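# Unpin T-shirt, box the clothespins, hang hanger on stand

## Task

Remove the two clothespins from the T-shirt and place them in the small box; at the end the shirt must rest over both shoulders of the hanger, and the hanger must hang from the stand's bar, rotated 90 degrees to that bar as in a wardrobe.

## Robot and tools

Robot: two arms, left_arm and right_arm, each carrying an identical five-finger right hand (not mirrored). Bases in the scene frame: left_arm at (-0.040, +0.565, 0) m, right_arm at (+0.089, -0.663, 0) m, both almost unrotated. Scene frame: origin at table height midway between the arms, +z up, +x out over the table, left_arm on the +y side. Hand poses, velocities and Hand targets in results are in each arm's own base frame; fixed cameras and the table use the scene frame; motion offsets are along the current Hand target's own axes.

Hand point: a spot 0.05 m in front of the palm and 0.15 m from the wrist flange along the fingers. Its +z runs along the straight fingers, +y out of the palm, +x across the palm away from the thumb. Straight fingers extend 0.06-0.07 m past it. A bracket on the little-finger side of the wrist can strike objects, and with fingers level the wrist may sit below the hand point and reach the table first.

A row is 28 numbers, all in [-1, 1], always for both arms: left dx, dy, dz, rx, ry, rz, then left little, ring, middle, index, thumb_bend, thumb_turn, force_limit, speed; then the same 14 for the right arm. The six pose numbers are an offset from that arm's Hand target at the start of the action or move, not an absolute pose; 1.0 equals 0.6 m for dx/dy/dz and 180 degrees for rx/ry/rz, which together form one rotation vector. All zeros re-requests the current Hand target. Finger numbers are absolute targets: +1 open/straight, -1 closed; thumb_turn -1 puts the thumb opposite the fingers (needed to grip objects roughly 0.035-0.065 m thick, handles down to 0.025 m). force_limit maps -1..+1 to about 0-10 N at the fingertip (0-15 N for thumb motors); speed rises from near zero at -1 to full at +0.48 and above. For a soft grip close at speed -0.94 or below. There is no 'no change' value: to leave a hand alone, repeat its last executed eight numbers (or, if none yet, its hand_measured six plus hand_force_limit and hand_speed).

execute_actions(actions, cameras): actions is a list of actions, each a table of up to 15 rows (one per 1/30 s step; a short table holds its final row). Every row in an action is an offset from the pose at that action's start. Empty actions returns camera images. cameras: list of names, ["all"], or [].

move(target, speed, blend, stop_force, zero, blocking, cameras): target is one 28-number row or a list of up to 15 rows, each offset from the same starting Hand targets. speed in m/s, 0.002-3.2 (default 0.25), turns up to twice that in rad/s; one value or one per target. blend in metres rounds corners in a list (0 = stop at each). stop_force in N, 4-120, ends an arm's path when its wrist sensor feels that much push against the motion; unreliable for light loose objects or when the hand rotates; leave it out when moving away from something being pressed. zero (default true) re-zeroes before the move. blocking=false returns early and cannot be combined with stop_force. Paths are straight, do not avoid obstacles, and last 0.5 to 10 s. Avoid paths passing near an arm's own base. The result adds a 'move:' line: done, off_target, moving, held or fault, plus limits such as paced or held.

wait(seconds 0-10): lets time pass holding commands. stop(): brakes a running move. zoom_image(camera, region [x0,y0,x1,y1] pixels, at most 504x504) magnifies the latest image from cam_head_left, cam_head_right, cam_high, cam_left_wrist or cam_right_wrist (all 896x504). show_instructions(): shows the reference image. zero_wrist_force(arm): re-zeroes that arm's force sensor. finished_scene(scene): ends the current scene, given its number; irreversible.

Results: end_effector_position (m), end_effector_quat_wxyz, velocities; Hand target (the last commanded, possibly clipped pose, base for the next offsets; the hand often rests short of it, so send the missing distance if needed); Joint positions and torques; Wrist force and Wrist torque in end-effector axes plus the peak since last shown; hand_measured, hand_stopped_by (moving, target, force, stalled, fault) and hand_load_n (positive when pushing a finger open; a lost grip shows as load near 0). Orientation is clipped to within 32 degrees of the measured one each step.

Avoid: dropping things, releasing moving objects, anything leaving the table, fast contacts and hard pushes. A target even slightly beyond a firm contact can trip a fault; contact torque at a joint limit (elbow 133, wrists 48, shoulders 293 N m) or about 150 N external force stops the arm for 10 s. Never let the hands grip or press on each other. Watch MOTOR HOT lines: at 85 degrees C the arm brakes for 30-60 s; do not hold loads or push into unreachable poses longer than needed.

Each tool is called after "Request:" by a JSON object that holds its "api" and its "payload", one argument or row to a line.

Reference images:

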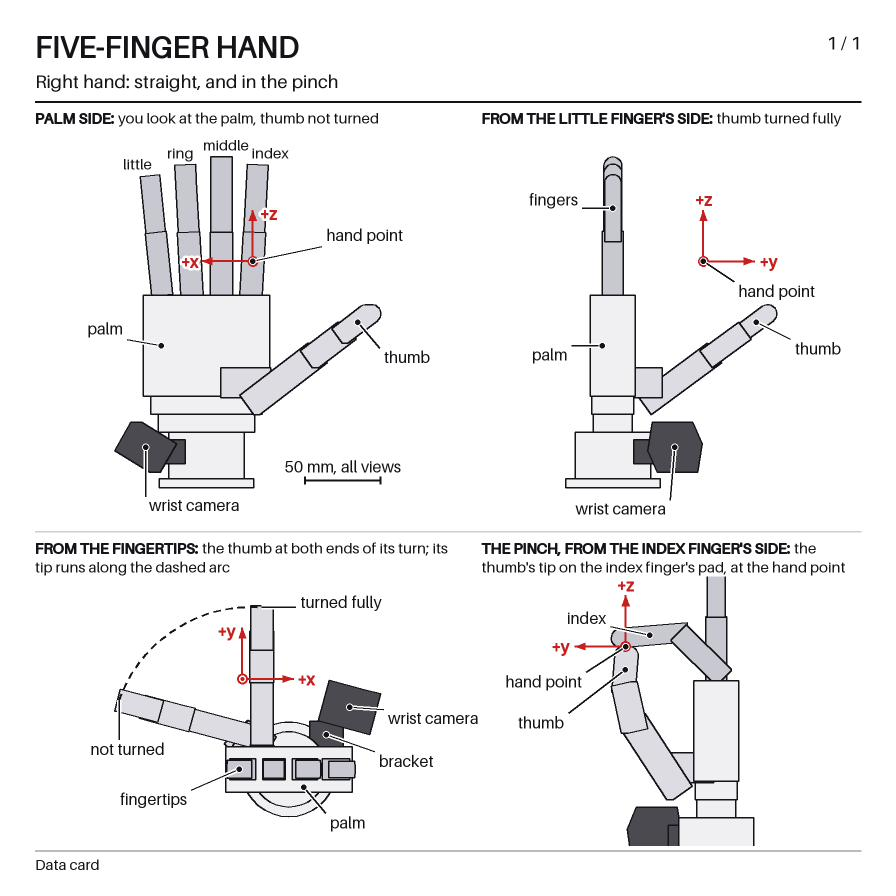

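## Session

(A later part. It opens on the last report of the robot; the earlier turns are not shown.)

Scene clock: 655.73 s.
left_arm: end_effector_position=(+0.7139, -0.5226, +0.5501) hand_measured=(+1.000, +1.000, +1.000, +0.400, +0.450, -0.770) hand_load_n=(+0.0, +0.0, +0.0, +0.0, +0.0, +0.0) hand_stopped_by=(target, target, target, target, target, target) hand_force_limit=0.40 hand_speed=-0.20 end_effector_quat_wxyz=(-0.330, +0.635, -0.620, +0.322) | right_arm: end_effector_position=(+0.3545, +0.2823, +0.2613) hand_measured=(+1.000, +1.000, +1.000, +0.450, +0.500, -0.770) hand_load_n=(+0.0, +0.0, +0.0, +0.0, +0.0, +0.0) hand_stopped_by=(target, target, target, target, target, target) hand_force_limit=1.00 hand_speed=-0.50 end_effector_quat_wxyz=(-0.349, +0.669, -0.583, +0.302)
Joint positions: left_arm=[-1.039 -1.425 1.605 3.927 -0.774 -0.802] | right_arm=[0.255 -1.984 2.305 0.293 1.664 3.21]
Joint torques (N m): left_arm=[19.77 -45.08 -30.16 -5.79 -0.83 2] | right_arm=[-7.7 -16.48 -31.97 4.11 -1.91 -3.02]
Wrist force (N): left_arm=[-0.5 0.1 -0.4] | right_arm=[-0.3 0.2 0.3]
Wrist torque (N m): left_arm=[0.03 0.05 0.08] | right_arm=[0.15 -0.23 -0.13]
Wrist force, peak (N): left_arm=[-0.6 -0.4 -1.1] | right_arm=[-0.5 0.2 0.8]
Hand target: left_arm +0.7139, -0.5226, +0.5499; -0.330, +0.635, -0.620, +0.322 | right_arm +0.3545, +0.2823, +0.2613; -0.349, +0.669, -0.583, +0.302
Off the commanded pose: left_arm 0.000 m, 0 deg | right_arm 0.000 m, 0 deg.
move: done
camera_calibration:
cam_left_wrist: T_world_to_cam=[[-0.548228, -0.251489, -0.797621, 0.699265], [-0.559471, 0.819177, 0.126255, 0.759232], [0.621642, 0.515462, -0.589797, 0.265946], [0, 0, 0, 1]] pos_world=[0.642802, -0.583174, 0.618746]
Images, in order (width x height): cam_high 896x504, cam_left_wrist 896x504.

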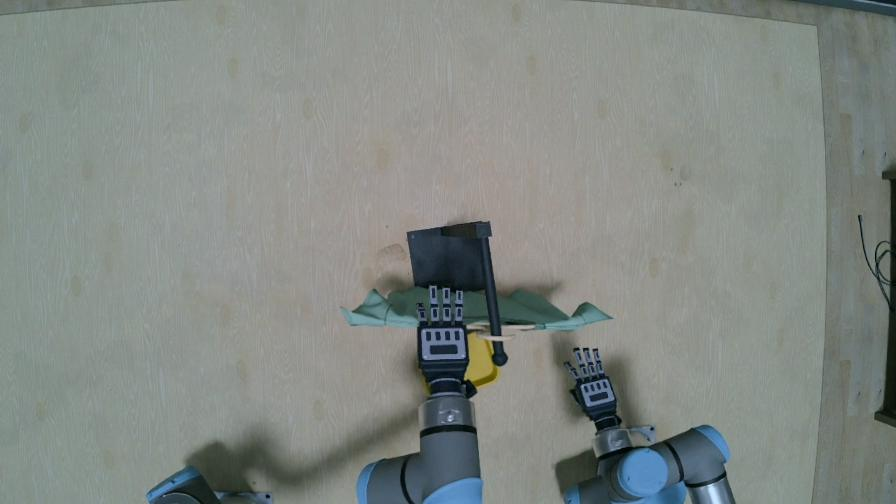

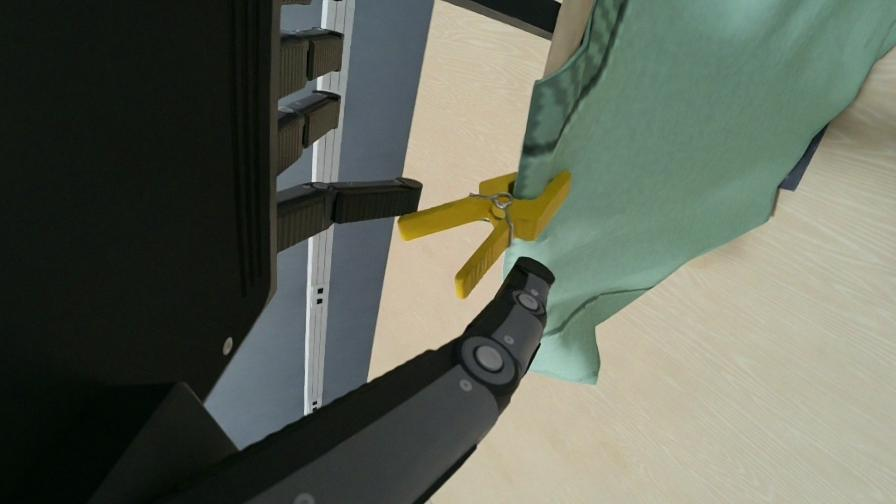

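Request:
{"api": "move", "payload": {
  "target": [-0.0033,-0.0042,-0.0028,0,0,0,1,1,1,0.4,0.45,-0.77,0.4,-0.2,0,0,0,0,0,0,1,1,1,0.45,0.5,-0.77,1,-0.5],
  "speed": 0.06
}}

Request:
{"api": "move", "payload": {
  "target": [0,0,0,0,0,0,1,1,1,0.1,0.3,-0.77,0.4,-0.5,0,0,0,0,0,0,1,1,1,0.45,0.5,-0.77,1,-0.5],
  "cameras": ["cam_left_wrist","cam_high"]
}}

Request:
{"api": "zoom_image", "payload": {
  "camera": "cam_left_wrist",
  "region": [340, 140, 640, 340]
}}

Scene clock: 668.97 s.
left_arm: end_effector_position=(+0.7140, -0.5207, +0.5527) hand_measured=(+1.000, +1.000, +1.000, +0.400, +0.450, -0.770) hand_load_n=(+0.0, +0.0, +0.0, +0.0, +0.0, +0.5) hand_stopped_by=(target, target, target, target, target, target) hand_force_limit=0.40 hand_speed=-0.20 end_effector_quat_wxyz=(-0.330, +0.635, -0.620, +0.322) | right_arm: end_effector_position=(+0.3545, +0.2823, +0.2613) hand_measured=(+1.000, +1.000, +1.000, +0.450, +0.500, -0.770) hand_load_n=(+0.0, +0.0, +0.5, +0.0, +0.0, +0.0) hand_stopped_by=(target, target, target, target, target, target) hand_force_limit=1.00 hand_speed=-0.50 end_effector_quat_wxyz=(-0.349, +0.669, -0.583, +0.302)
Joint positions: left_arm=[-1.037 -1.428 1.603 3.93 -0.775 -0.8] | right_arm=[0.255 -1.984 2.305 0.293 1.664 3.21]
Joint torques (N m): left_arm=[22.47 -64.57 -54.31 -2.11 -1.06 1.98] | right_arm=[-10.53 -16.66 -32.5 4.24 -1.97 -2.61]
Wrist force (N): left_arm=[-0.6 0.2 -0.3] | right_arm=[-0.3 0.1 0.7]
Wrist torque (N m): left_arm=[0.05 0.04 0.08] | right_arm=[0.11 -0.24 -0.13]
Wrist force, peak (N): left_arm=[-0.7 0.3 -0.9] | right_arm=[-0.5 0.0 0.9]
Hand target: left_arm +0.7140, -0.5206, +0.5529; -0.330, +0.635, -0.620, +0.322 | right_arm +0.3545, +0.2823, +0.2613; -0.349, +0.669, -0.583, +0.302
Off the commanded pose: left_arm 0.000 m, 0 deg | right_arm 0.000 m, 0 deg.
move: done

Scene clock: 669.47 s.
left_arm: end_effector_position=(+0.7140, -0.5206, +0.5529) hand_measured=(+1.000, +1.000, +1.000, +0.104, +0.304, -0.770) hand_load_n=(+0.0, +0.0, +0.0, +7.5, +8.0, -1.0) hand_stopped_by=(target, target, target, force, target, target) hand_force_limit=0.40 hand_speed=-0.50 end_effector_quat_wxyz=(-0.330, +0.635, -0.620, +0.322) | right_arm: end_effector_position=(+0.3545, +0.2823, +0.2613) hand_measured=(+1.000, +1.000, +1.000, +0.450, +0.500, -0.770) hand_load_n=(+0.0, +0.0, +0.0, +0.0, +0.0, +0.0) hand_stopped_by=(target, target, target, target, target, target) hand_force_limit=1.00 hand_speed=-0.50 end_effector_quat_wxyz=(-0.349, +0.669, -0.583, +0.302)
Joint positions: left_arm=[-1.037 -1.428 1.603 3.93 -0.775 -0.8] | right_arm=[0.255 -1.984 2.305 0.293 1.664 3.21]
Joint torques (N m): left_arm=[20.24 -64.91 -54.06 -2.15 -0.9 2.01] | right_arm=[-8.89 -16.01 -32.65 4.01 -2.01 -2.86]
Wrist force (N): left_arm=[-0.7 -0.1 -0.5] | right_arm=[-0.2 0.3 0.6]
Wrist torque (N m): left_arm=[0.01 0.07 0.06] | right_arm=[0.14 -0.24 -0.13]
Wrist force, peak (N): left_arm=[-0.8 -0.2 -0.7] | right_arm=[-0.4 0.0 1.0]
Hand target: left_arm +0.7140, -0.5206, +0.5529; -0.330, +0.635, -0.620, +0.322 | right_arm +0.3545, +0.2823, +0.2613; -0.349, +0.669, -0.583, +0.302
Off the commanded pose: left_arm 0.000 m, 0 deg | right_arm 0.000 m, 0 deg.
move: done
camera_calibration:
cam_left_wrist: T_world_to_cam=[[-0.548228, -0.251489, -0.797621, 0.702056], [-0.559471, 0.819177, 0.126255, 0.757297], [0.621642, 0.515462, -0.589797, 0.266504], [0, 0, 0, 1]] pos_world=[0.642902, -0.581174, 0.621546]
Images, in order (width x height): cam_high 896x504, cam_left_wrist 896x504.

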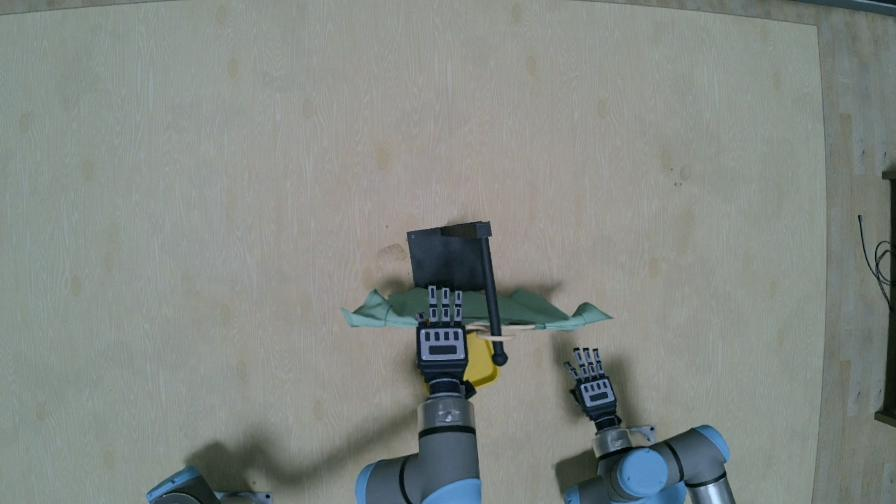

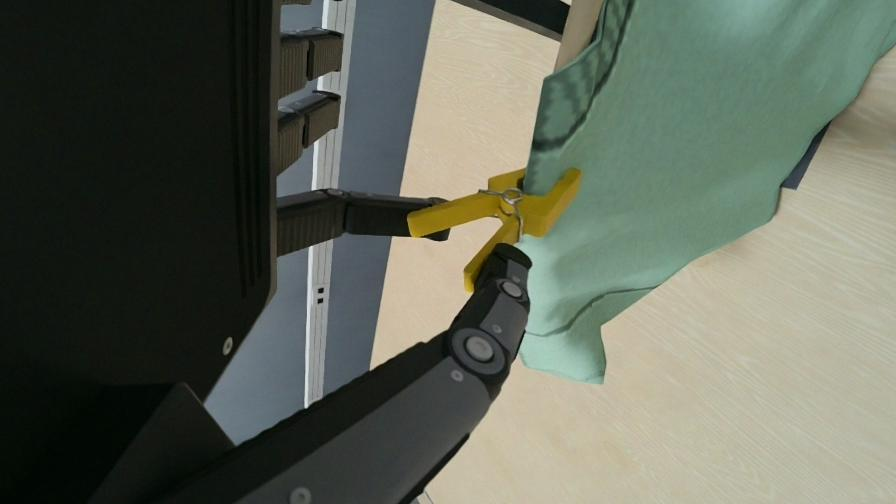

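Scaled by 1.680 from the camera's 896x504 image, which has a finer 1280x720 frame.

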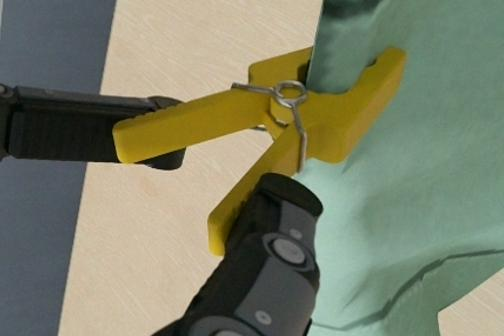

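Request:
{"api": "move", "payload": {
  "target": [0,0,0,0,0,0,1,1,1,-0.03,0.3,-0.77,1,-0.5,0,0,0,0,0,0,1,1,1,0.45,0.5,-0.77,1,-0.5]
}}

Request:
{"api": "move", "payload": {
  "target": [0,0,0,0,0,0,1,1,1,-0.03,0.2,-0.77,1,-0.5,0,0,0,0,0,0,1,1,1,0.45,0.5,-0.77,1,-0.5],
  "cameras": ["cam_left_wrist"]
}}

Request:
{"api": "zoom_image", "payload": {
  "camera": "cam_left_wrist",
  "region": [340, 140, 640, 340]
}}

Scene clock: 673.80 s.
left_arm: end_effector_position=(+0.7140, -0.5206, +0.5529) hand_measured=(+1.000, +1.000, +1.000, +0.066, +0.306, -0.770) hand_load_n=(+0.0, +0.0, -0.5, +13.5, +11.5, -0.5) hand_stopped_by=(target, target, target, force, target, target) hand_force_limit=1.00 hand_speed=-0.50 end_effector_quat_wxyz=(-0.330, +0.635, -0.620, +0.322) | right_arm: end_effector_position=(+0.3545, +0.2823, +0.2613) hand_measured=(+1.000, +1.000, +1.000, +0.450, +0.500, -0.770) hand_load_n=(+0.0, +0.0, -0.5, +0.0, +0.0, +0.0) hand_stopped_by=(target, target, target, target, target, target) hand_force_limit=1.00 hand_speed=-0.50 end_effector_quat_wxyz=(-0.349, +0.669, -0.583, +0.302)
Joint positions: left_arm=[-1.037 -1.428 1.603 3.93 -0.775 -0.8] | right_arm=[0.255 -1.984 2.305 0.293 1.664 3.21]
Joint torques (N m): left_arm=[17.36 -64.93 -53.78 -2.11 0.39 2.26] | right_arm=[-9.44 -15.3 -33.27 4.1 -1.59 -2.66]
Wrist force (N): left_arm=[-0.3 0.2 -0.7] | right_arm=[-0.2 0.1 0.4]
Wrist torque (N m): left_arm=[0.07 0.02 0.10] | right_arm=[0.13 -0.25 -0.13]
Wrist force, peak (N): left_arm=[-0.8 -0.4 -0.8] | right_arm=[-0.5 0.1 0.8]
Hand target: left_arm +0.7140, -0.5206, +0.5529; -0.330, +0.635, -0.620, +0.322 | right_arm +0.3545, +0.2823, +0.2613; -0.349, +0.669, -0.583, +0.302
Off the commanded pose: left_arm 0.000 m, 0 deg | right_arm 0.000 m, 0 deg.
move: done

Scene clock: 674.30 s.
left_arm: end_effector_position=(+0.7140, -0.5206, +0.5529) hand_measured=(+1.000, +1.000, +1.000, +0.066, +0.208, -0.770) hand_load_n=(+0.0, +0.0, +0.0, +14.5, +12.0, -1.0) hand_stopped_by=(target, target, target, force, target, target) hand_force_limit=1.00 hand_speed=-0.50 end_effector_quat_wxyz=(-0.330, +0.635, -0.620, +0.322) | right_arm: end_effector_position=(+0.3545, +0.2823, +0.2613) hand_measured=(+1.000, +1.000, +1.000, +0.450, +0.500, -0.770) hand_load_n=(+0.0, +0.0, +0.0, +0.0, +0.0, +0.0) hand_stopped_by=(target, target, target, target, target, target) hand_force_limit=1.00 hand_speed=-0.50 end_effector_quat_wxyz=(-0.349, +0.669, -0.583, +0.302)
Joint positions: left_arm=[-1.037 -1.428 1.603 3.93 -0.775 -0.8] | right_arm=[0.255 -1.984 2.305 0.293 1.664 3.21]
Joint torques (N m): left_arm=[15.13 -63.98 -54.35 -2.33 0.35 2.32] | right_arm=[-9.02 -17.47 -32.1 3.94 -1.86 -2.8]
Wrist force (N): left_arm=[-0.7 0.1 -0.6] | right_arm=[-0.2 0.2 0.7]
Wrist torque (N m): left_arm=[0.04 0.07 0.07] | right_arm=[0.11 -0.25 -0.13]
Wrist force, peak (N): left_arm=[-0.8 0.0 -0.6] | right_arm=[-0.4 0.1 0.8]
Hand target: left_arm +0.7140, -0.5206, +0.5529; -0.330, +0.635, -0.620, +0.322 | right_arm +0.3545, +0.2823, +0.2613; -0.349, +0.669, -0.583, +0.302
Off the commanded pose: left_arm 0.000 m, 0 deg | right_arm 0.000 m, 0 deg.
move: done
camera_calibration:
cam_left_wrist: T_world_to_cam=[[-0.548228, -0.251489, -0.797621, 0.702136], [-0.559471, 0.819177, 0.126255, 0.757284], [0.621642, 0.515462, -0.589797, 0.266563], [0, 0, 0, 1]] pos_world=[0.642902, -0.581174, 0.621646]
Images, in order (width x height): cam_left_wrist 896x504.

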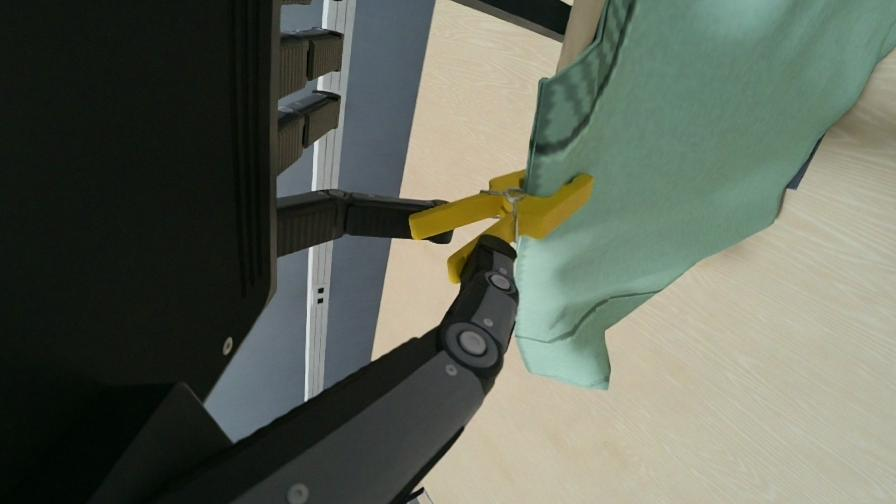

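Scaled by 1.680 from the camera's 896x504 image, which has a finer 1280x720 frame.

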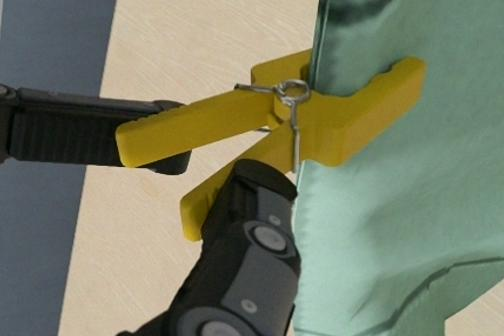

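Request:
{"api": "move", "payload": {
  "target": [0,0,0,0,0,0,1,1,1,-0.03,0.1,-0.77,1,-0.5,0,0,0,0,0,0,1,1,1,0.45,0.5,-0.77,1,-0.5],
  "cameras": ["cam_left_wrist"]
}}

Request:
{"api": "zoom_image", "payload": {
  "camera": "cam_left_wrist",
  "region": [340, 140, 640, 340]
}}

Scene clock: 677.37 s.
left_arm: end_effector_position=(+0.7140, -0.5206, +0.5529) hand_measured=(+1.000, +1.000, +1.000, +0.066, +0.108, -0.770) hand_load_n=(+0.0, +0.0, +0.0, +14.0, +13.5, -1.5) hand_stopped_by=(target, target, target, force, target, target) hand_force_limit=1.00 hand_speed=-0.50 end_effector_quat_wxyz=(-0.330, +0.635, -0.620, +0.322) | right_arm: end_effector_position=(+0.3545, +0.2823, +0.2613) hand_measured=(+1.000, +1.000, +1.000, +0.450, +0.500, -0.770) hand_load_n=(+0.0, +0.0, +0.0, +0.0, +0.0, +0.0) hand_stopped_by=(target, target, target, target, target, target) hand_force_limit=1.00 hand_speed=-0.50 end_effector_quat_wxyz=(-0.349, +0.669, -0.583, +0.302)
Joint positions: left_arm=[-1.037 -1.428 1.603 3.93 -0.775 -0.8] | right_arm=[0.255 -1.984 2.305 0.293 1.664 3.21]
Joint torques (N m): left_arm=[14.18 -62.89 -53.68 -2.86 0.55 1.91] | right_arm=[-8.37 -16.09 -32.16 4.24 -1.44 -2.97]
Wrist force (N): left_arm=[-0.7 0.0 -0.5] | right_arm=[0.0 0.1 0.4]
Wrist torque (N m): left_arm=[0.02 0.06 0.06] | right_arm=[0.12 -0.26 -0.12]
Wrist force, peak (N): left_arm=[-0.8 0.3 -0.7] | right_arm=[-0.4 0.1 1.0]
Hand target: left_arm +0.7140, -0.5206, +0.5529; -0.330, +0.635, -0.620, +0.322 | right_arm +0.3545, +0.2823, +0.2613; -0.349, +0.669, -0.583, +0.302
Off the commanded pose: left_arm 0.000 m, 0 deg | right_arm 0.000 m, 0 deg.
move: done
camera_calibration:
cam_left_wrist: T_world_to_cam=[[-0.548228, -0.251489, -0.797621, 0.702136], [-0.559471, 0.819177, 0.126255, 0.757284], [0.621642, 0.515462, -0.589797, 0.266563], [0, 0, 0, 1]] pos_world=[0.642902, -0.581174, 0.621646]
Images, in order (width x height): cam_left_wrist 896x504.

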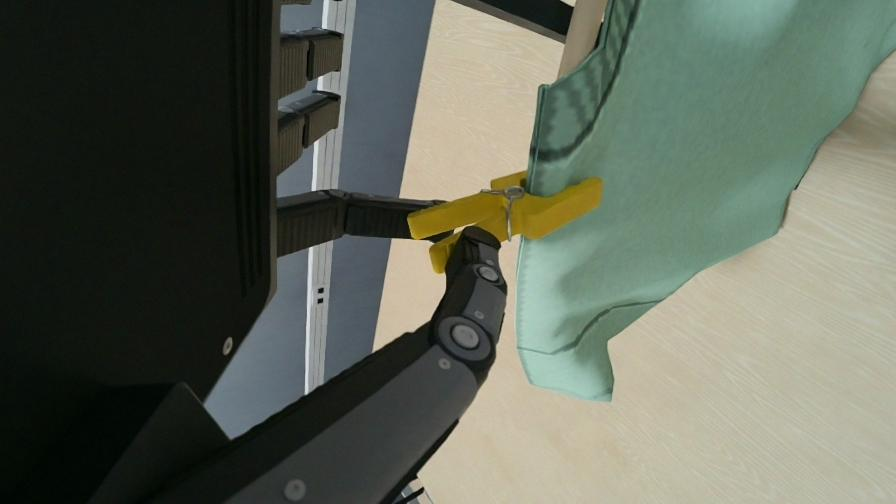

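Scaled by 1.680 from the camera's 896x504 image, which has a finer 1280x720 frame.

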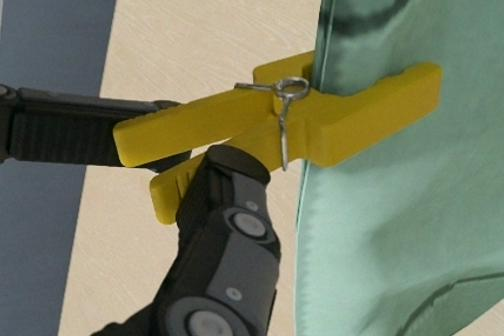

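Request:
{"api": "move", "payload": {
  "target": [-0.0133,-0.0273,-0.0191,0,0,0,1,1,1,-0.03,0.1,-0.77,1,-0.5,0,0,0,0,0,0,1,1,1,0.45,0.5,-0.77,1,-0.5],
  "speed": 0.03,
  "cameras": ["cam_left_wrist","cam_high"]
}}

Request:
{"api": "zoom_image", "payload": {
  "camera": "cam_left_wrist",
  "region": [340, 140, 640, 340]
}}

Scene clock: 683.03 s.
left_arm: end_effector_position=(+0.7138, -0.5127, +0.5726) hand_measured=(+1.000, +1.000, +1.000, +0.066, +0.108, -0.770) hand_load_n=(+0.0, +0.0, +0.0, +14.0, +13.5, -2.0) hand_stopped_by=(target, target, target, force, target, target) hand_force_limit=1.00 hand_speed=-0.50 end_effector_quat_wxyz=(-0.330, +0.635, -0.620, +0.322) | right_arm: end_effector_position=(+0.3545, +0.2823, +0.2613) hand_measured=(+1.000, +1.000, +1.000, +0.450, +0.500, -0.770) hand_load_n=(+0.0, +0.0, +0.0, +0.0, +0.0, +0.0) hand_stopped_by=(target, target, target, target, target, target) hand_force_limit=1.00 hand_speed=-0.50 end_effector_quat_wxyz=(-0.349, +0.669, -0.583, +0.302)
Joint positions: left_arm=[-1.032 -1.442 1.585 3.958 -0.778 -0.794] | right_arm=[0.255 -1.984 2.305 0.293 1.664 3.21]
Joint torques (N m): left_arm=[20.6 -63.21 -56.17 -1.99 -0.74 2.25] | right_arm=[-9.41 -16.02 -31.51 3.96 -1.72 -2.41]
Wrist force (N): left_arm=[-0.3 -0.1 -0.7] | right_arm=[-0.3 0.1 0.5]
Wrist torque (N m): left_arm=[0.03 0.00 0.07] | right_arm=[0.12 -0.22 -0.13]
Wrist force, peak (N): left_arm=[-1.0 0.2 -0.4] | right_arm=[-0.5 0.1 0.9]
Hand target: left_arm +0.7138, -0.5126, +0.5729; -0.330, +0.635, -0.620, +0.322 | right_arm +0.3545, +0.2823, +0.2613; -0.349, +0.669, -0.583, +0.302
Off the commanded pose: left_arm 0.000 m, 0 deg | right_arm 0.000 m, 0 deg.
move: done
camera_calibration:
cam_left_wrist: T_world_to_cam=[[-0.548228, -0.251489, -0.797621, 0.719726], [-0.559471, 0.819177, 0.126255, 0.748213], [0.621642, 0.515462, -0.589797, 0.274234], [0, 0, 0, 1]] pos_world=[0.642702, -0.573274, 0.641346]
Images, in order (width x height): cam_high 896x504, cam_left_wrist 896x504.

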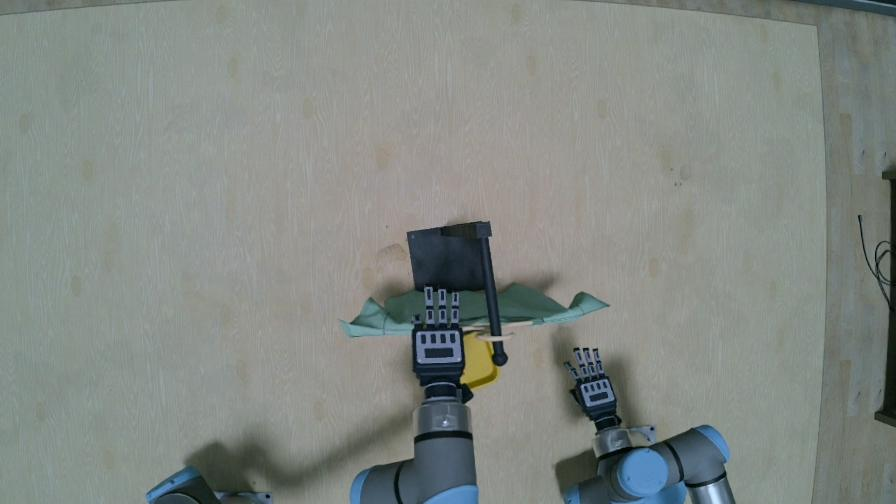

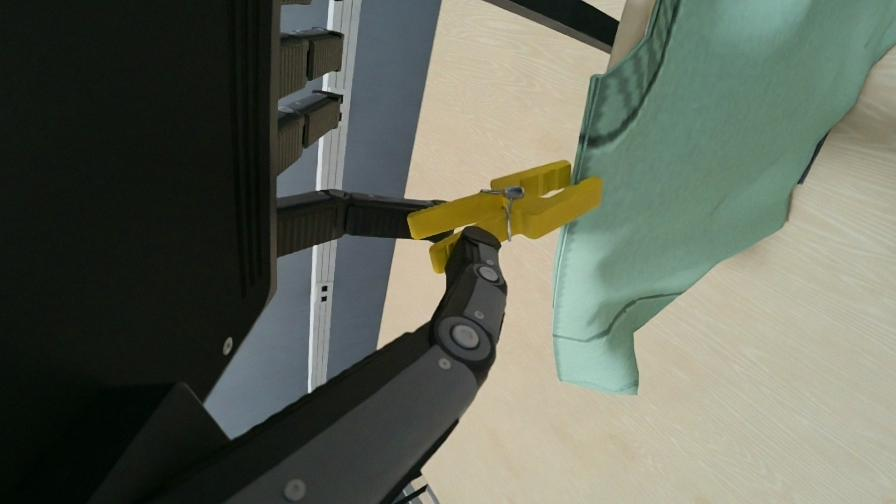

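Scaled by 1.680 from the camera's 896x504 image, which has a finer 1280x720 frame.

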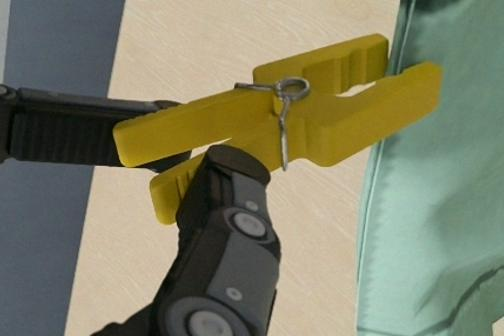

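Request:
{"api": "move", "payload": {
  "target": [-0.0133,-0.0819,-0.0574,0,0,0,1,1,1,-0.03,0.1,-0.77,1,-0.5,0,0,0,0,0,0,1,1,1,0.45,0.5,-0.77,1,-0.5],
  "speed": 0.06,
  "cameras": ["cam_left_wrist","cam_high"]
}}

Scene clock: 687.40 s.
left_arm: end_effector_position=(+0.7136, -0.5047, +0.6327) hand_measured=(+1.000, +1.000, +1.000, +0.066, +0.108, -0.770) hand_load_n=(+0.0, +0.0, +0.0, +13.5, +13.0, -1.5) hand_stopped_by=(target, target, target, force, target, target) hand_force_limit=1.00 hand_speed=-0.50 end_effector_quat_wxyz=(-0.330, +0.635, -0.620, +0.322) | right_arm: end_effector_position=(+0.3545, +0.2823, +0.2613) hand_measured=(+1.000, +1.000, +1.000, +0.450, +0.500, -0.770) hand_load_n=(+0.0, +0.0, +0.0, +0.0, +0.0, +0.0) hand_stopped_by=(target, target, target, target, target, target) hand_force_limit=1.00 hand_speed=-0.50 end_effector_quat_wxyz=(-0.349, +0.669, -0.583, +0.302)
Joint positions: left_arm=[-1.027 -1.46 1.501 4.056 -0.781 -0.788] | right_arm=[0.255 -1.984 2.305 0.293 1.664 3.21]
Joint torques (N m): left_arm=[20.74 -61.59 -56.73 -2.17 -1.08 2.07] | right_arm=[-10.69 -18.55 -33.23 3.95 -1.52 -2.82]
Wrist force (N): left_arm=[-0.2 0.0 -0.8] | right_arm=[-0.3 0.0 0.5]
Wrist torque (N m): left_arm=[0.05 0.00 0.06] | right_arm=[0.10 -0.23 -0.14]
Wrist force, peak (N): left_arm=[-0.6 -0.1 -1.0] | right_arm=[-0.2 0.3 0.9]
Hand target: left_arm +0.7136, -0.5046, +0.6329; -0.330, +0.635, -0.620, +0.322 | right_arm +0.3545, +0.2823, +0.2613; -0.349, +0.669, -0.583, +0.302
Off the commanded pose: left_arm 0.000 m, 0 deg | right_arm 0.000 m, 0 deg.
move: done
camera_calibration:
cam_left_wrist: T_world_to_cam=[[-0.548228, -0.251489, -0.797621, 0.76954], [-0.559471, 0.819177, 0.126255, 0.734029], [0.621642, 0.515462, -0.589797, 0.30556], [0, 0, 0, 1]] pos_world=[0.642602, -0.565274, 0.701346]
Images, in order (width x height): cam_high 896x504, cam_left_wrist 896x504.

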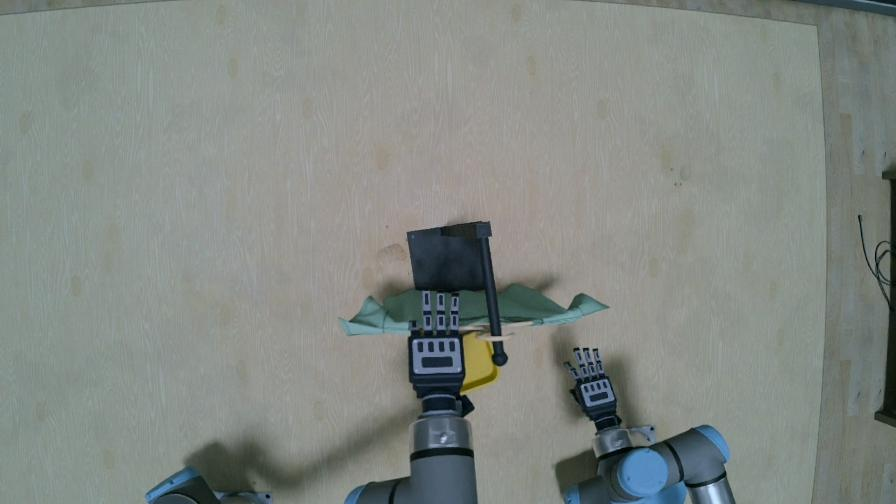

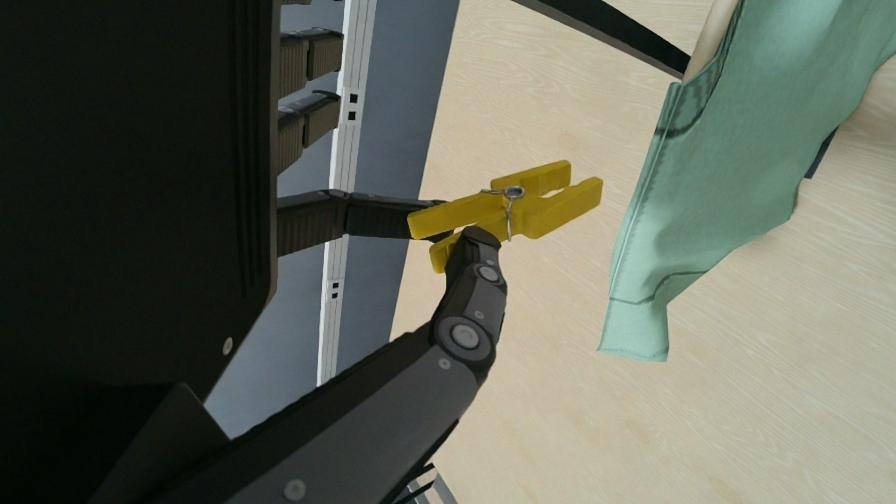

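Request:
{"api": "move", "payload": {
  "target": [
    [0.0857,0.1112,-0.2375,0,0,0,1,1,1,-0.03,0.1,-0.77,1,-0.5,0,0,0,0,0,0,1,1,1,0.45,0.5,-0.77,1,-0.5],
    [0.1567,0.7237,0.0792,0,0,0,1,1,1,-0.03,0.1,-0.77,1,-0.5,0,0,0,0,0,0,1,1,1,0.45,0.5,-0.77,1,-0.5]
  ],
  "blend": [0.05,0],
  "speed": 0.15,
  "cameras": ["cam_left_wrist","cam_high","cam_head_right"]
}}

Scene clock: 703.57 s.
left_arm: end_effector_position=(+0.5054, -0.6040, +0.2505) hand_measured=(+1.000, +1.000, +1.000, +0.066, +0.108, -0.770) hand_load_n=(+0.0, +0.0, +0.0, +13.5, +13.5, -2.0) hand_stopped_by=(target, target, target, force, target, target) hand_force_limit=1.00 hand_speed=-0.50 end_effector_quat_wxyz=(-0.330, +0.635, -0.620, +0.322) | right_arm: end_effector_position=(+0.3545, +0.2823, +0.2613) hand_measured=(+1.000, +1.000, +1.000, +0.450, +0.500, -0.770) hand_load_n=(+0.0, +0.0, +0.0, +0.0, +0.0, +0.0) hand_stopped_by=(target, target, target, target, target, target) hand_force_limit=1.00 hand_speed=-0.50 end_effector_quat_wxyz=(-0.349, +0.669, -0.583, +0.302)
Joint positions: left_arm=[-1.35 -1.352 2.028 3.765 -0.639 -1.238] | right_arm=[0.255 -1.984 2.305 0.293 1.664 3.21]
Joint torques (N m): left_arm=[-14.89 -44.12 -21.47 -5.74 4.02 -3.08] | right_arm=[-8.75 -17.14 -32.87 4.1 -1.27 -2.76]
Wrist force (N): left_arm=[-0.4 0.5 -0.4] | right_arm=[-0.2 0.2 0.3]
Wrist torque (N m): left_arm=[0.16 0.03 0.29] | right_arm=[0.15 -0.24 -0.12]
Wrist force, peak (N): left_arm=[-0.4 0.2 -1.7] | right_arm=[-0.5 0.1 0.9]
Hand target: left_arm +0.5054, -0.6040, +0.2503; -0.330, +0.635, -0.620, +0.322 | right_arm +0.3545, +0.2823, +0.2613; -0.349, +0.669, -0.583, +0.302
Off the commanded pose: left_arm 0.000 m, 0 deg | right_arm 0.000 m, 0 deg.
move: done
camera_calibration:
cam_left_wrist: T_world_to_cam=[[-0.548228, -0.251489, -0.797621, 0.325576], [-0.559471, 0.819177, 0.126255, 0.747146], [0.621642, 0.515462, -0.589797, 0.260751], [0, 0, 0, 1]] pos_world=[0.434402, -0.664574, 0.319146]
Images, in order (width x height): cam_head_right 896x504, cam_high 896x504, cam_left_wrist 896x504.

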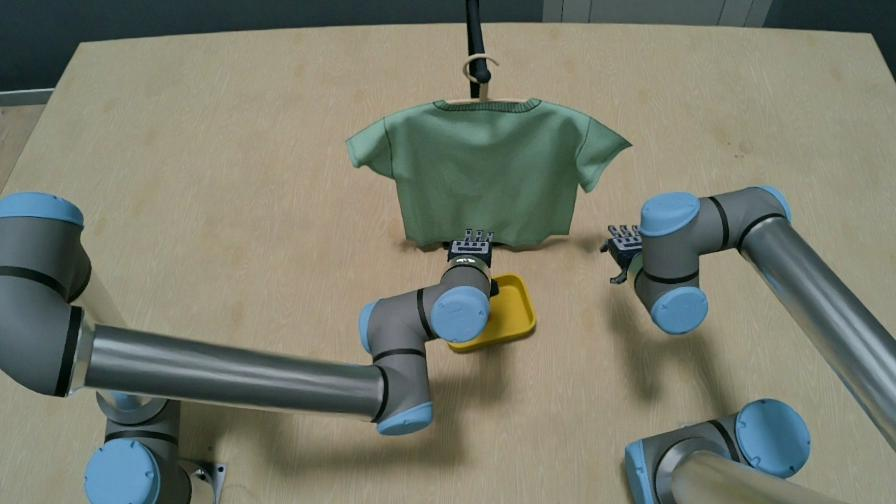

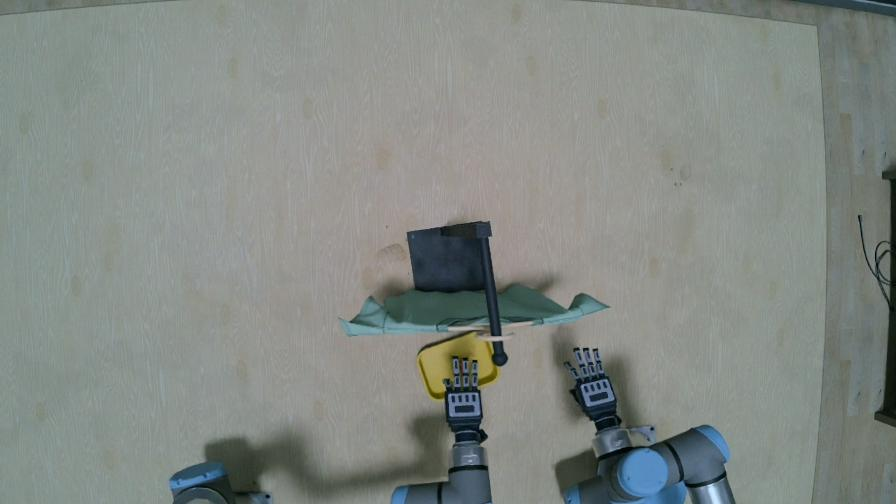

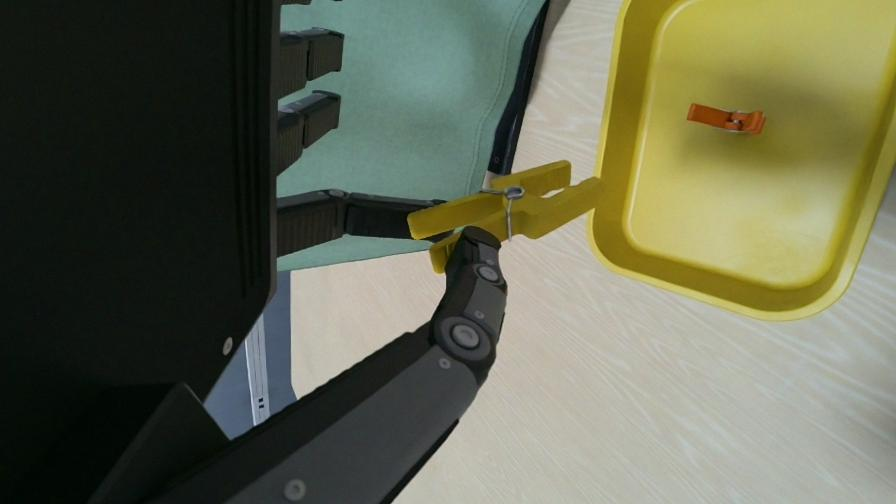

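Request:
{"api": "move", "payload": {
  "target": [0,0.2253,0.1577,0,0,0,1,1,1,-0.03,0.1,-0.77,1,-0.5,0,0,0,0,0,0,1,1,1,0.45,0.5,-0.77,1,-0.5],
  "speed": 0.12,
  "cameras": ["cam_left_wrist","cam_head_right"]
}}

Request:
{"api": "move", "payload": {
  "target": [0,0.0478,0.0335,0,0,0,1,1,1,-0.03,0.1,-0.77,1,-0.5,0,0,0,0,0,0,1,1,1,0.45,0.5,-0.77,1,-0.5],
  "speed": 0.03,
  "stop_force": 4,
  "cameras": ["cam_left_wrist"]
}}

Scene clock: 717.67 s.
left_arm: end_effector_position=(+0.5051, -0.6041, +0.0855) hand_measured=(+1.000, +1.000, +1.000, +0.066, +0.108, -0.770) hand_load_n=(+0.0, +0.0, -0.5, +13.5, +13.0, -1.5) hand_stopped_by=(target, target, target, force, target, target) hand_force_limit=1.00 hand_speed=-0.50 end_effector_quat_wxyz=(-0.330, +0.635, -0.620, +0.322) | right_arm: end_effector_position=(+0.3545, +0.2823, +0.2613) hand_measured=(+1.000, +1.000, +1.000, +0.450, +0.500, -0.770) hand_load_n=(-0.5, +0.0, +0.0, +0.0, +0.0, +0.0) hand_stopped_by=(target, target, target, target, target, target) hand_force_limit=1.00 hand_speed=-0.50 end_effector_quat_wxyz=(-0.349, +0.669, -0.583, +0.302)
Joint positions: left_arm=[-1.35 -1.125 2.113 3.454 -0.639 -1.238] | right_arm=[0.255 -1.984 2.305 0.293 1.664 3.21]
Joint torques (N m): left_arm=[19.61 -52.57 -11.62 -5.41 2.34 2.16] | right_arm=[-7.27 -16.93 -32.46 3.93 -1.5 -2.38]
Wrist force (N): left_arm=[-0.3 0.1 -0.9] | right_arm=[-0.1 0.1 0.7]
Wrist torque (N m): left_arm=[0.14 0.06 0.18] | right_arm=[0.10 -0.26 -0.13]
Wrist force, peak (N): left_arm=[-0.7 0.1 -1.0] | right_arm=[-0.7 0.0 0.7]
Hand target: left_arm +0.5052, -0.6041, +0.0852; -0.330, +0.635, -0.620, +0.322 | right_arm +0.3545, +0.2823, +0.2613; -0.349, +0.669, -0.583, +0.302
Off the commanded pose: left_arm 0.000 m, 0 deg | right_arm 0.000 m, 0 deg.
move: done
camera_calibration:
cam_left_wrist: T_world_to_cam=[[-0.548258, -0.251482, -0.797603, 0.193739], [-0.559407, 0.819226, 0.126226, 0.767844], [0.621673, 0.515389, -0.589828, 0.163677], [0, 0, 0, 1]] pos_world=[0.434002, -0.664673, 0.154146]
Images, in order (width x height): cam_head_right 896x504, cam_left_wrist 896x504.

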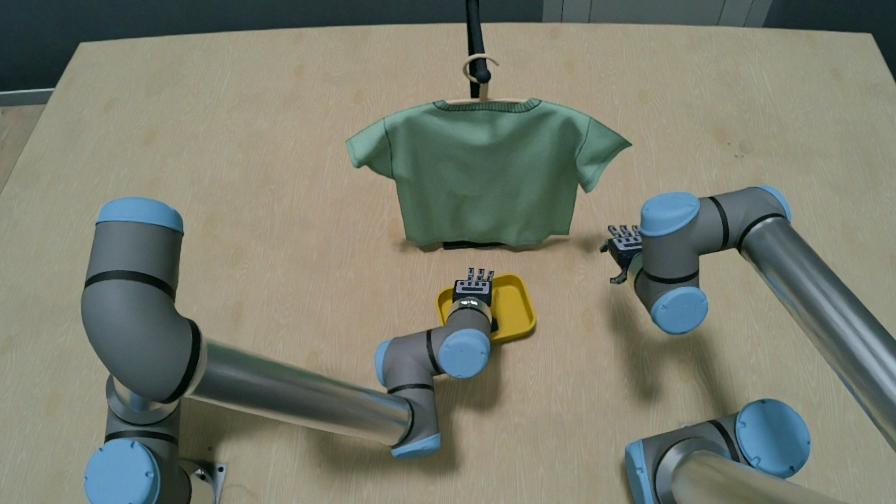

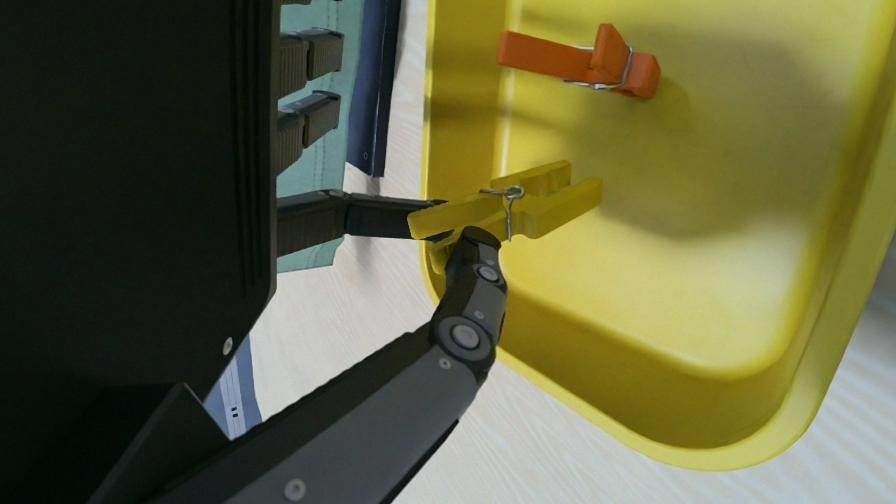

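Scene clock: 719.93 s.
left_arm: end_effector_position=(+0.5051, -0.6041, +0.0502) hand_measured=(+1.000, +1.000, +1.000, +0.066, +0.108, -0.770) hand_load_n=(+0.0, +0.0, +0.0, +14.0, +12.0, -2.0) hand_stopped_by=(target, target, target, force, target, target) hand_force_limit=1.00 hand_speed=-0.50 end_effector_quat_wxyz=(-0.330, +0.635, -0.620, +0.322) | right_arm: end_effector_position=(+0.3545, +0.2823, +0.2613) hand_measured=(+1.000, +1.000, +1.000, +0.450, +0.500, -0.770) hand_load_n=(+0.0, +0.0, +0.0, -0.5, +0.0, +0.0) hand_stopped_by=(target, target, target, target, target, target) hand_force_limit=1.00 hand_speed=-0.50 end_effector_quat_wxyz=(-0.349, +0.669, -0.583, +0.302)
Joint positions: left_arm=[-1.35 -1.067 2.12 3.389 -0.639 -1.238] | right_arm=[0.255 -1.984 2.305 0.293 1.664 3.21]
Joint torques (N m): left_arm=[8.26 -52.78 -9.08 -5.88 0.02 1.94] | right_arm=[-8.24 -15.96 -32.26 3.56 -1.57 -2.41]
Wrist force (N): left_arm=[-0.4 -0.6 -1.4] | right_arm=[0.1 0.1 0.3]
Wrist torque (N m): left_arm=[0.15 0.02 0.19] | right_arm=[0.12 -0.27 -0.12]
Wrist force, peak (N): left_arm=[-0.8 -1.0 -2.4] | right_arm=[-0.1 0.3 0.8]
Hand target: left_arm +0.5051, -0.6041, +0.0502; -0.330, +0.635, -0.620, +0.322 | right_arm +0.3545, +0.2823, +0.2613; -0.349, +0.669, -0.583, +0.302
Off the commanded pose: left_arm 0.000 m, 0 deg | right_arm 0.000 m, 0 deg.
move: done
camera_calibration:
cam_left_wrist: T_world_to_cam=[[-0.548228, -0.251489, -0.797621, 0.165702], [-0.559471, 0.819177, 0.126255, 0.772336], [0.621642, 0.515462, -0.589797, 0.142912], [0, 0, 0, 1]] pos_world=[0.434102, -0.664674, 0.118946]
Images, in order (width x height): cam_left_wrist 896x504.

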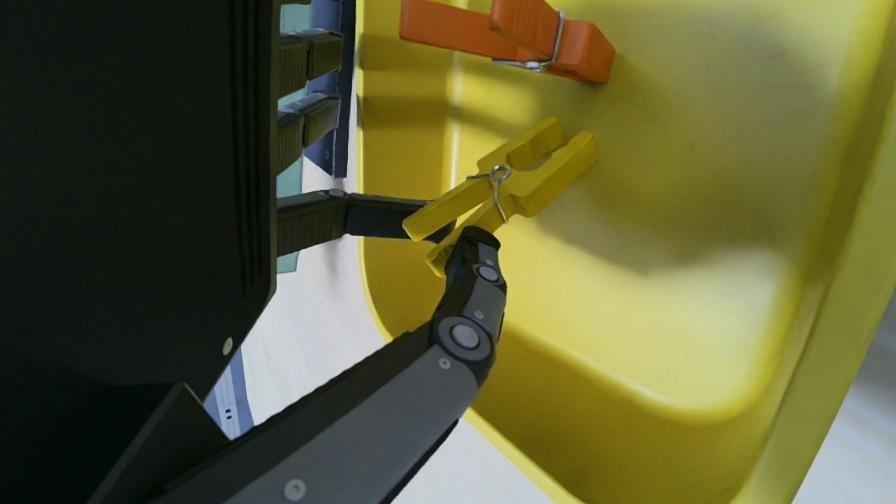

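Request:
{"api": "move", "payload": {
  "target": [0,0,0,0,0,0,1,1,1,0.2,0.25,-0.77,1,-0.6,0,0,0,0,0,0,1,1,1,0.45,0.5,-0.77,1,-0.5]
}}

Request:
{"api": "move", "payload": {
  "target": [0,0,0,0,0,0,1,1,1,0.45,0.5,-0.77,1,-0.5,0,0,0,0,0,0,1,1,1,0.45,0.5,-0.77,1,-0.5],
  "cameras": ["cam_left_wrist"]
}}

Request:
{"api": "move", "payload": {
  "target": [0,-0.137,-0.096,0,0,0,1,1,1,0.45,0.5,-0.77,1,-0.5,0,0,0,0,0,0,1,1,1,0.45,0.5,-0.77,1,-0.5],
  "speed": 0.08,
  "cameras": ["cam_left_wrist","cam_head_right"]
}}

Scene clock: 725.40 s.
left_arm: end_effector_position=(+0.5051, -0.6041, +0.0502) hand_measured=(+1.000, +1.000, +1.000, +0.200, +0.250, -0.770) hand_load_n=(+0.0, -0.5, +0.0, +2.5, +2.5, -0.5) hand_stopped_by=(target, target, target, target, target, target) hand_force_limit=1.00 hand_speed=-0.60 end_effector_quat_wxyz=(-0.330, +0.635, -0.620, +0.322) | right_arm: end_effector_position=(+0.3545, +0.2823, +0.2613) hand_measured=(+1.000, +1.000, +1.000, +0.450, +0.500, -0.770) hand_load_n=(+0.0, +0.0, +0.0, +0.0, +0.0, +0.0) hand_stopped_by=(target, target, target, target, target, target) hand_force_limit=1.00 hand_speed=-0.50 end_effector_quat_wxyz=(-0.349, +0.669, -0.583, +0.302)
Joint positions: left_arm=[-1.35 -1.067 2.12 3.389 -0.639 -1.238] | right_arm=[0.255 -1.984 2.305 0.293 1.664 3.21]
Joint torques (N m): left_arm=[-5.67 -54.2 -10.76 -5.88 0.55 1.81] | right_arm=[-10.86 -14.93 -33.48 3.9 -1.53 -2.61]
Wrist force (N): left_arm=[-0.4 0.4 -0.9] | right_arm=[-0.2 0.1 0.4]
Wrist torque (N m): left_arm=[0.18 0.05 0.20] | right_arm=[0.12 -0.24 -0.13]
Wrist force, peak (N): left_arm=[-0.6 -1.0 -2.0] | right_arm=[-0.5 0.2 0.7]
Hand target: left_arm +0.5051, -0.6041, +0.0502; -0.330, +0.635, -0.620, +0.322 | right_arm +0.3545, +0.2823, +0.2613; -0.349, +0.669, -0.583, +0.302
Off the commanded pose: left_arm 0.000 m, 0 deg | right_arm 0.000 m, 0 deg.
move: done

Scene clock: 726.03 s.
left_arm: end_effector_position=(+0.5051, -0.6041, +0.0502) hand_measured=(+1.000, +1.000, +1.000, +0.450, +0.500, -0.770) hand_load_n=(+0.0, +0.0, +0.0, +0.0, +0.0, +0.0) hand_stopped_by=(target, target, target, target, target, target) hand_force_limit=1.00 hand_speed=-0.50 end_effector_quat_wxyz=(-0.330, +0.635, -0.620, +0.322) | right_arm: end_effector_position=(+0.3545, +0.2823, +0.2613) hand_measured=(+1.000, +1.000, +1.000, +0.450, +0.500, -0.770) hand_load_n=(+0.0, +0.0, +0.0, +0.0, +0.0, +0.0) hand_stopped_by=(target, target, target, target, target, target) hand_force_limit=1.00 hand_speed=-0.50 end_effector_quat_wxyz=(-0.349, +0.669, -0.583, +0.302)
Joint positions: left_arm=[-1.35 -1.067 2.12 3.389 -0.639 -1.238] | right_arm=[0.255 -1.984 2.305 0.293 1.664 3.21]
Joint torques (N m): left_arm=[-5.11 -55.22 -10.67 -6.1 0.24 1.83] | right_arm=[-9.02 -15.82 -33.74 3.83 -1.41 -2.92]
Wrist force (N): left_arm=[-0.3 0.3 -0.8] | right_arm=[-0.3 0.0 0.5]
Wrist torque (N m): left_arm=[0.15 0.04 0.20] | right_arm=[0.10 -0.22 -0.14]
Wrist force, peak (N): left_arm=[-0.7 -0.1 -1.0] | right_arm=[0.0 0.2 1.0]
Hand target: left_arm +0.5051, -0.6041, +0.0502; -0.330, +0.635, -0.620, +0.322 | right_arm +0.3545, +0.2823, +0.2613; -0.349, +0.669, -0.583, +0.302
Off the commanded pose: left_arm 0.000 m, 0 deg | right_arm 0.000 m, 0 deg.
move: done
camera_calibration:
cam_left_wrist: T_world_to_cam=[[-0.548228, -0.251489, -0.797621, 0.165702], [-0.559471, 0.819177, 0.126255, 0.772336], [0.621642, 0.515462, -0.589797, 0.142912], [0, 0, 0, 1]] pos_world=[0.434102, -0.664674, 0.118946]
Images, in order (width x height): cam_left_wrist 896x504.

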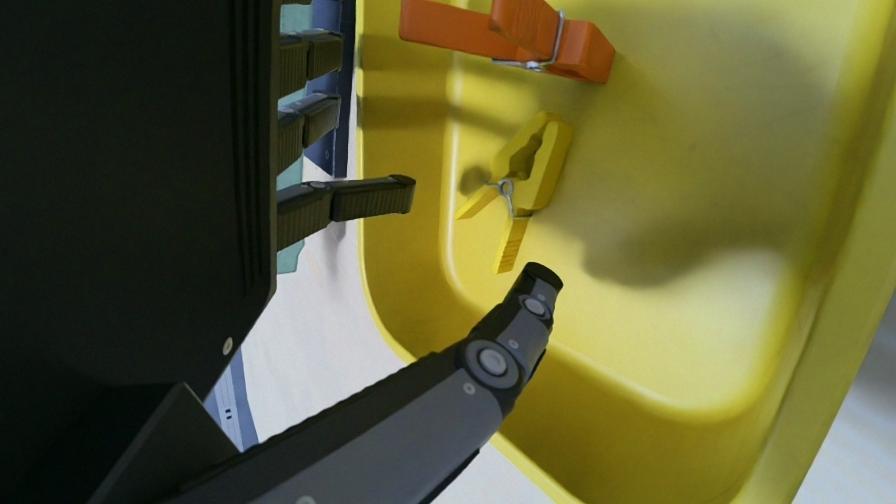

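Scene clock: 727.87 s.
left_arm: end_effector_position=(+0.5053, -0.6040, +0.1504) hand_measured=(+1.000, +1.000, +1.000, +0.450, +0.500, -0.770) hand_load_n=(+0.0, +0.0, +0.0, +0.0, +0.0, +0.0) hand_stopped_by=(target, target, target, target, target, target) hand_force_limit=1.00 hand_speed=-0.50 end_effector_quat_wxyz=(-0.330, +0.635, -0.620, +0.322) | right_arm: end_effector_position=(+0.3545, +0.2823, +0.2613) hand_measured=(+1.000, +1.000, +1.000, +0.450, +0.500, -0.770) hand_load_n=(-0.5, +0.0, +0.0, -0.5, +0.0, +0.0) hand_stopped_by=(target, target, target, target, target, target) hand_force_limit=1.00 hand_speed=-0.50 end_effector_quat_wxyz=(-0.349, +0.669, -0.583, +0.302)
Joint positions: left_arm=[-1.35 -1.223 2.09 3.575 -0.639 -1.238] | right_arm=[0.255 -1.984 2.305 0.293 1.664 3.21]
Joint torques (N m): left_arm=[-3.59 -67.37 -41.01 -2.24 -0.17 -3.01] | right_arm=[-9.46 -16.78 -31.99 3.86 -1.17 -2.9]
Wrist force (N): left_arm=[-0.6 0.2 -0.9] | right_arm=[-0.3 0.1 0.6]
Wrist torque (N m): left_arm=[0.15 0.06 0.31] | right_arm=[0.11 -0.23 -0.14]
Wrist force, peak (N): left_arm=[-0.4 0.4 -1.2] | right_arm=[-0.5 -0.1 0.8]
Hand target: left_arm +0.5052, -0.6041, +0.1506; -0.330, +0.635, -0.620, +0.322 | right_arm +0.3545, +0.2823, +0.2613; -0.349, +0.669, -0.583, +0.302
Off the commanded pose: left_arm 0.000 m, 0 deg | right_arm 0.000 m, 0 deg.
move: done
camera_calibration:
cam_left_wrist: T_world_to_cam=[[-0.548231, -0.251563, -0.797596, 0.245651], [-0.559537, 0.819134, 0.126244, 0.759662], [0.62158, 0.515495, -0.589834, 0.201953], [0, 0, 0, 1]] pos_world=[0.434202, -0.664574, 0.219146]
Images, in order (width x height): cam_head_right 896x504, cam_left_wrist 896x504.

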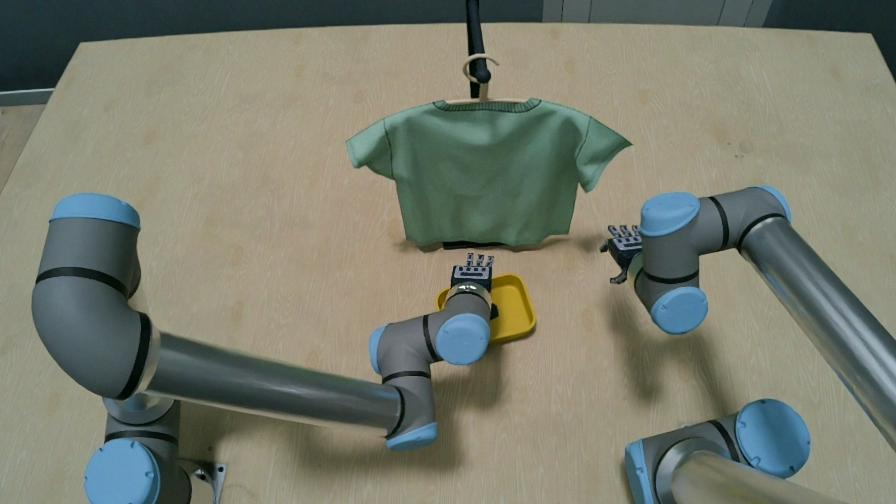

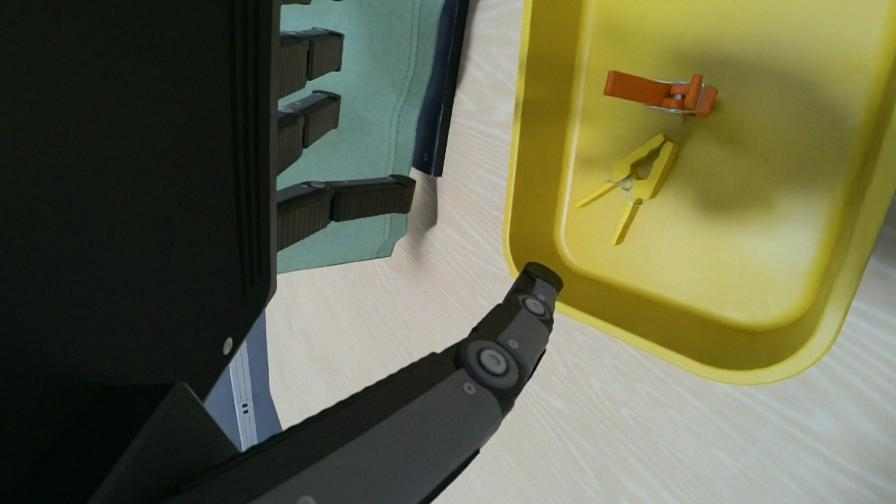

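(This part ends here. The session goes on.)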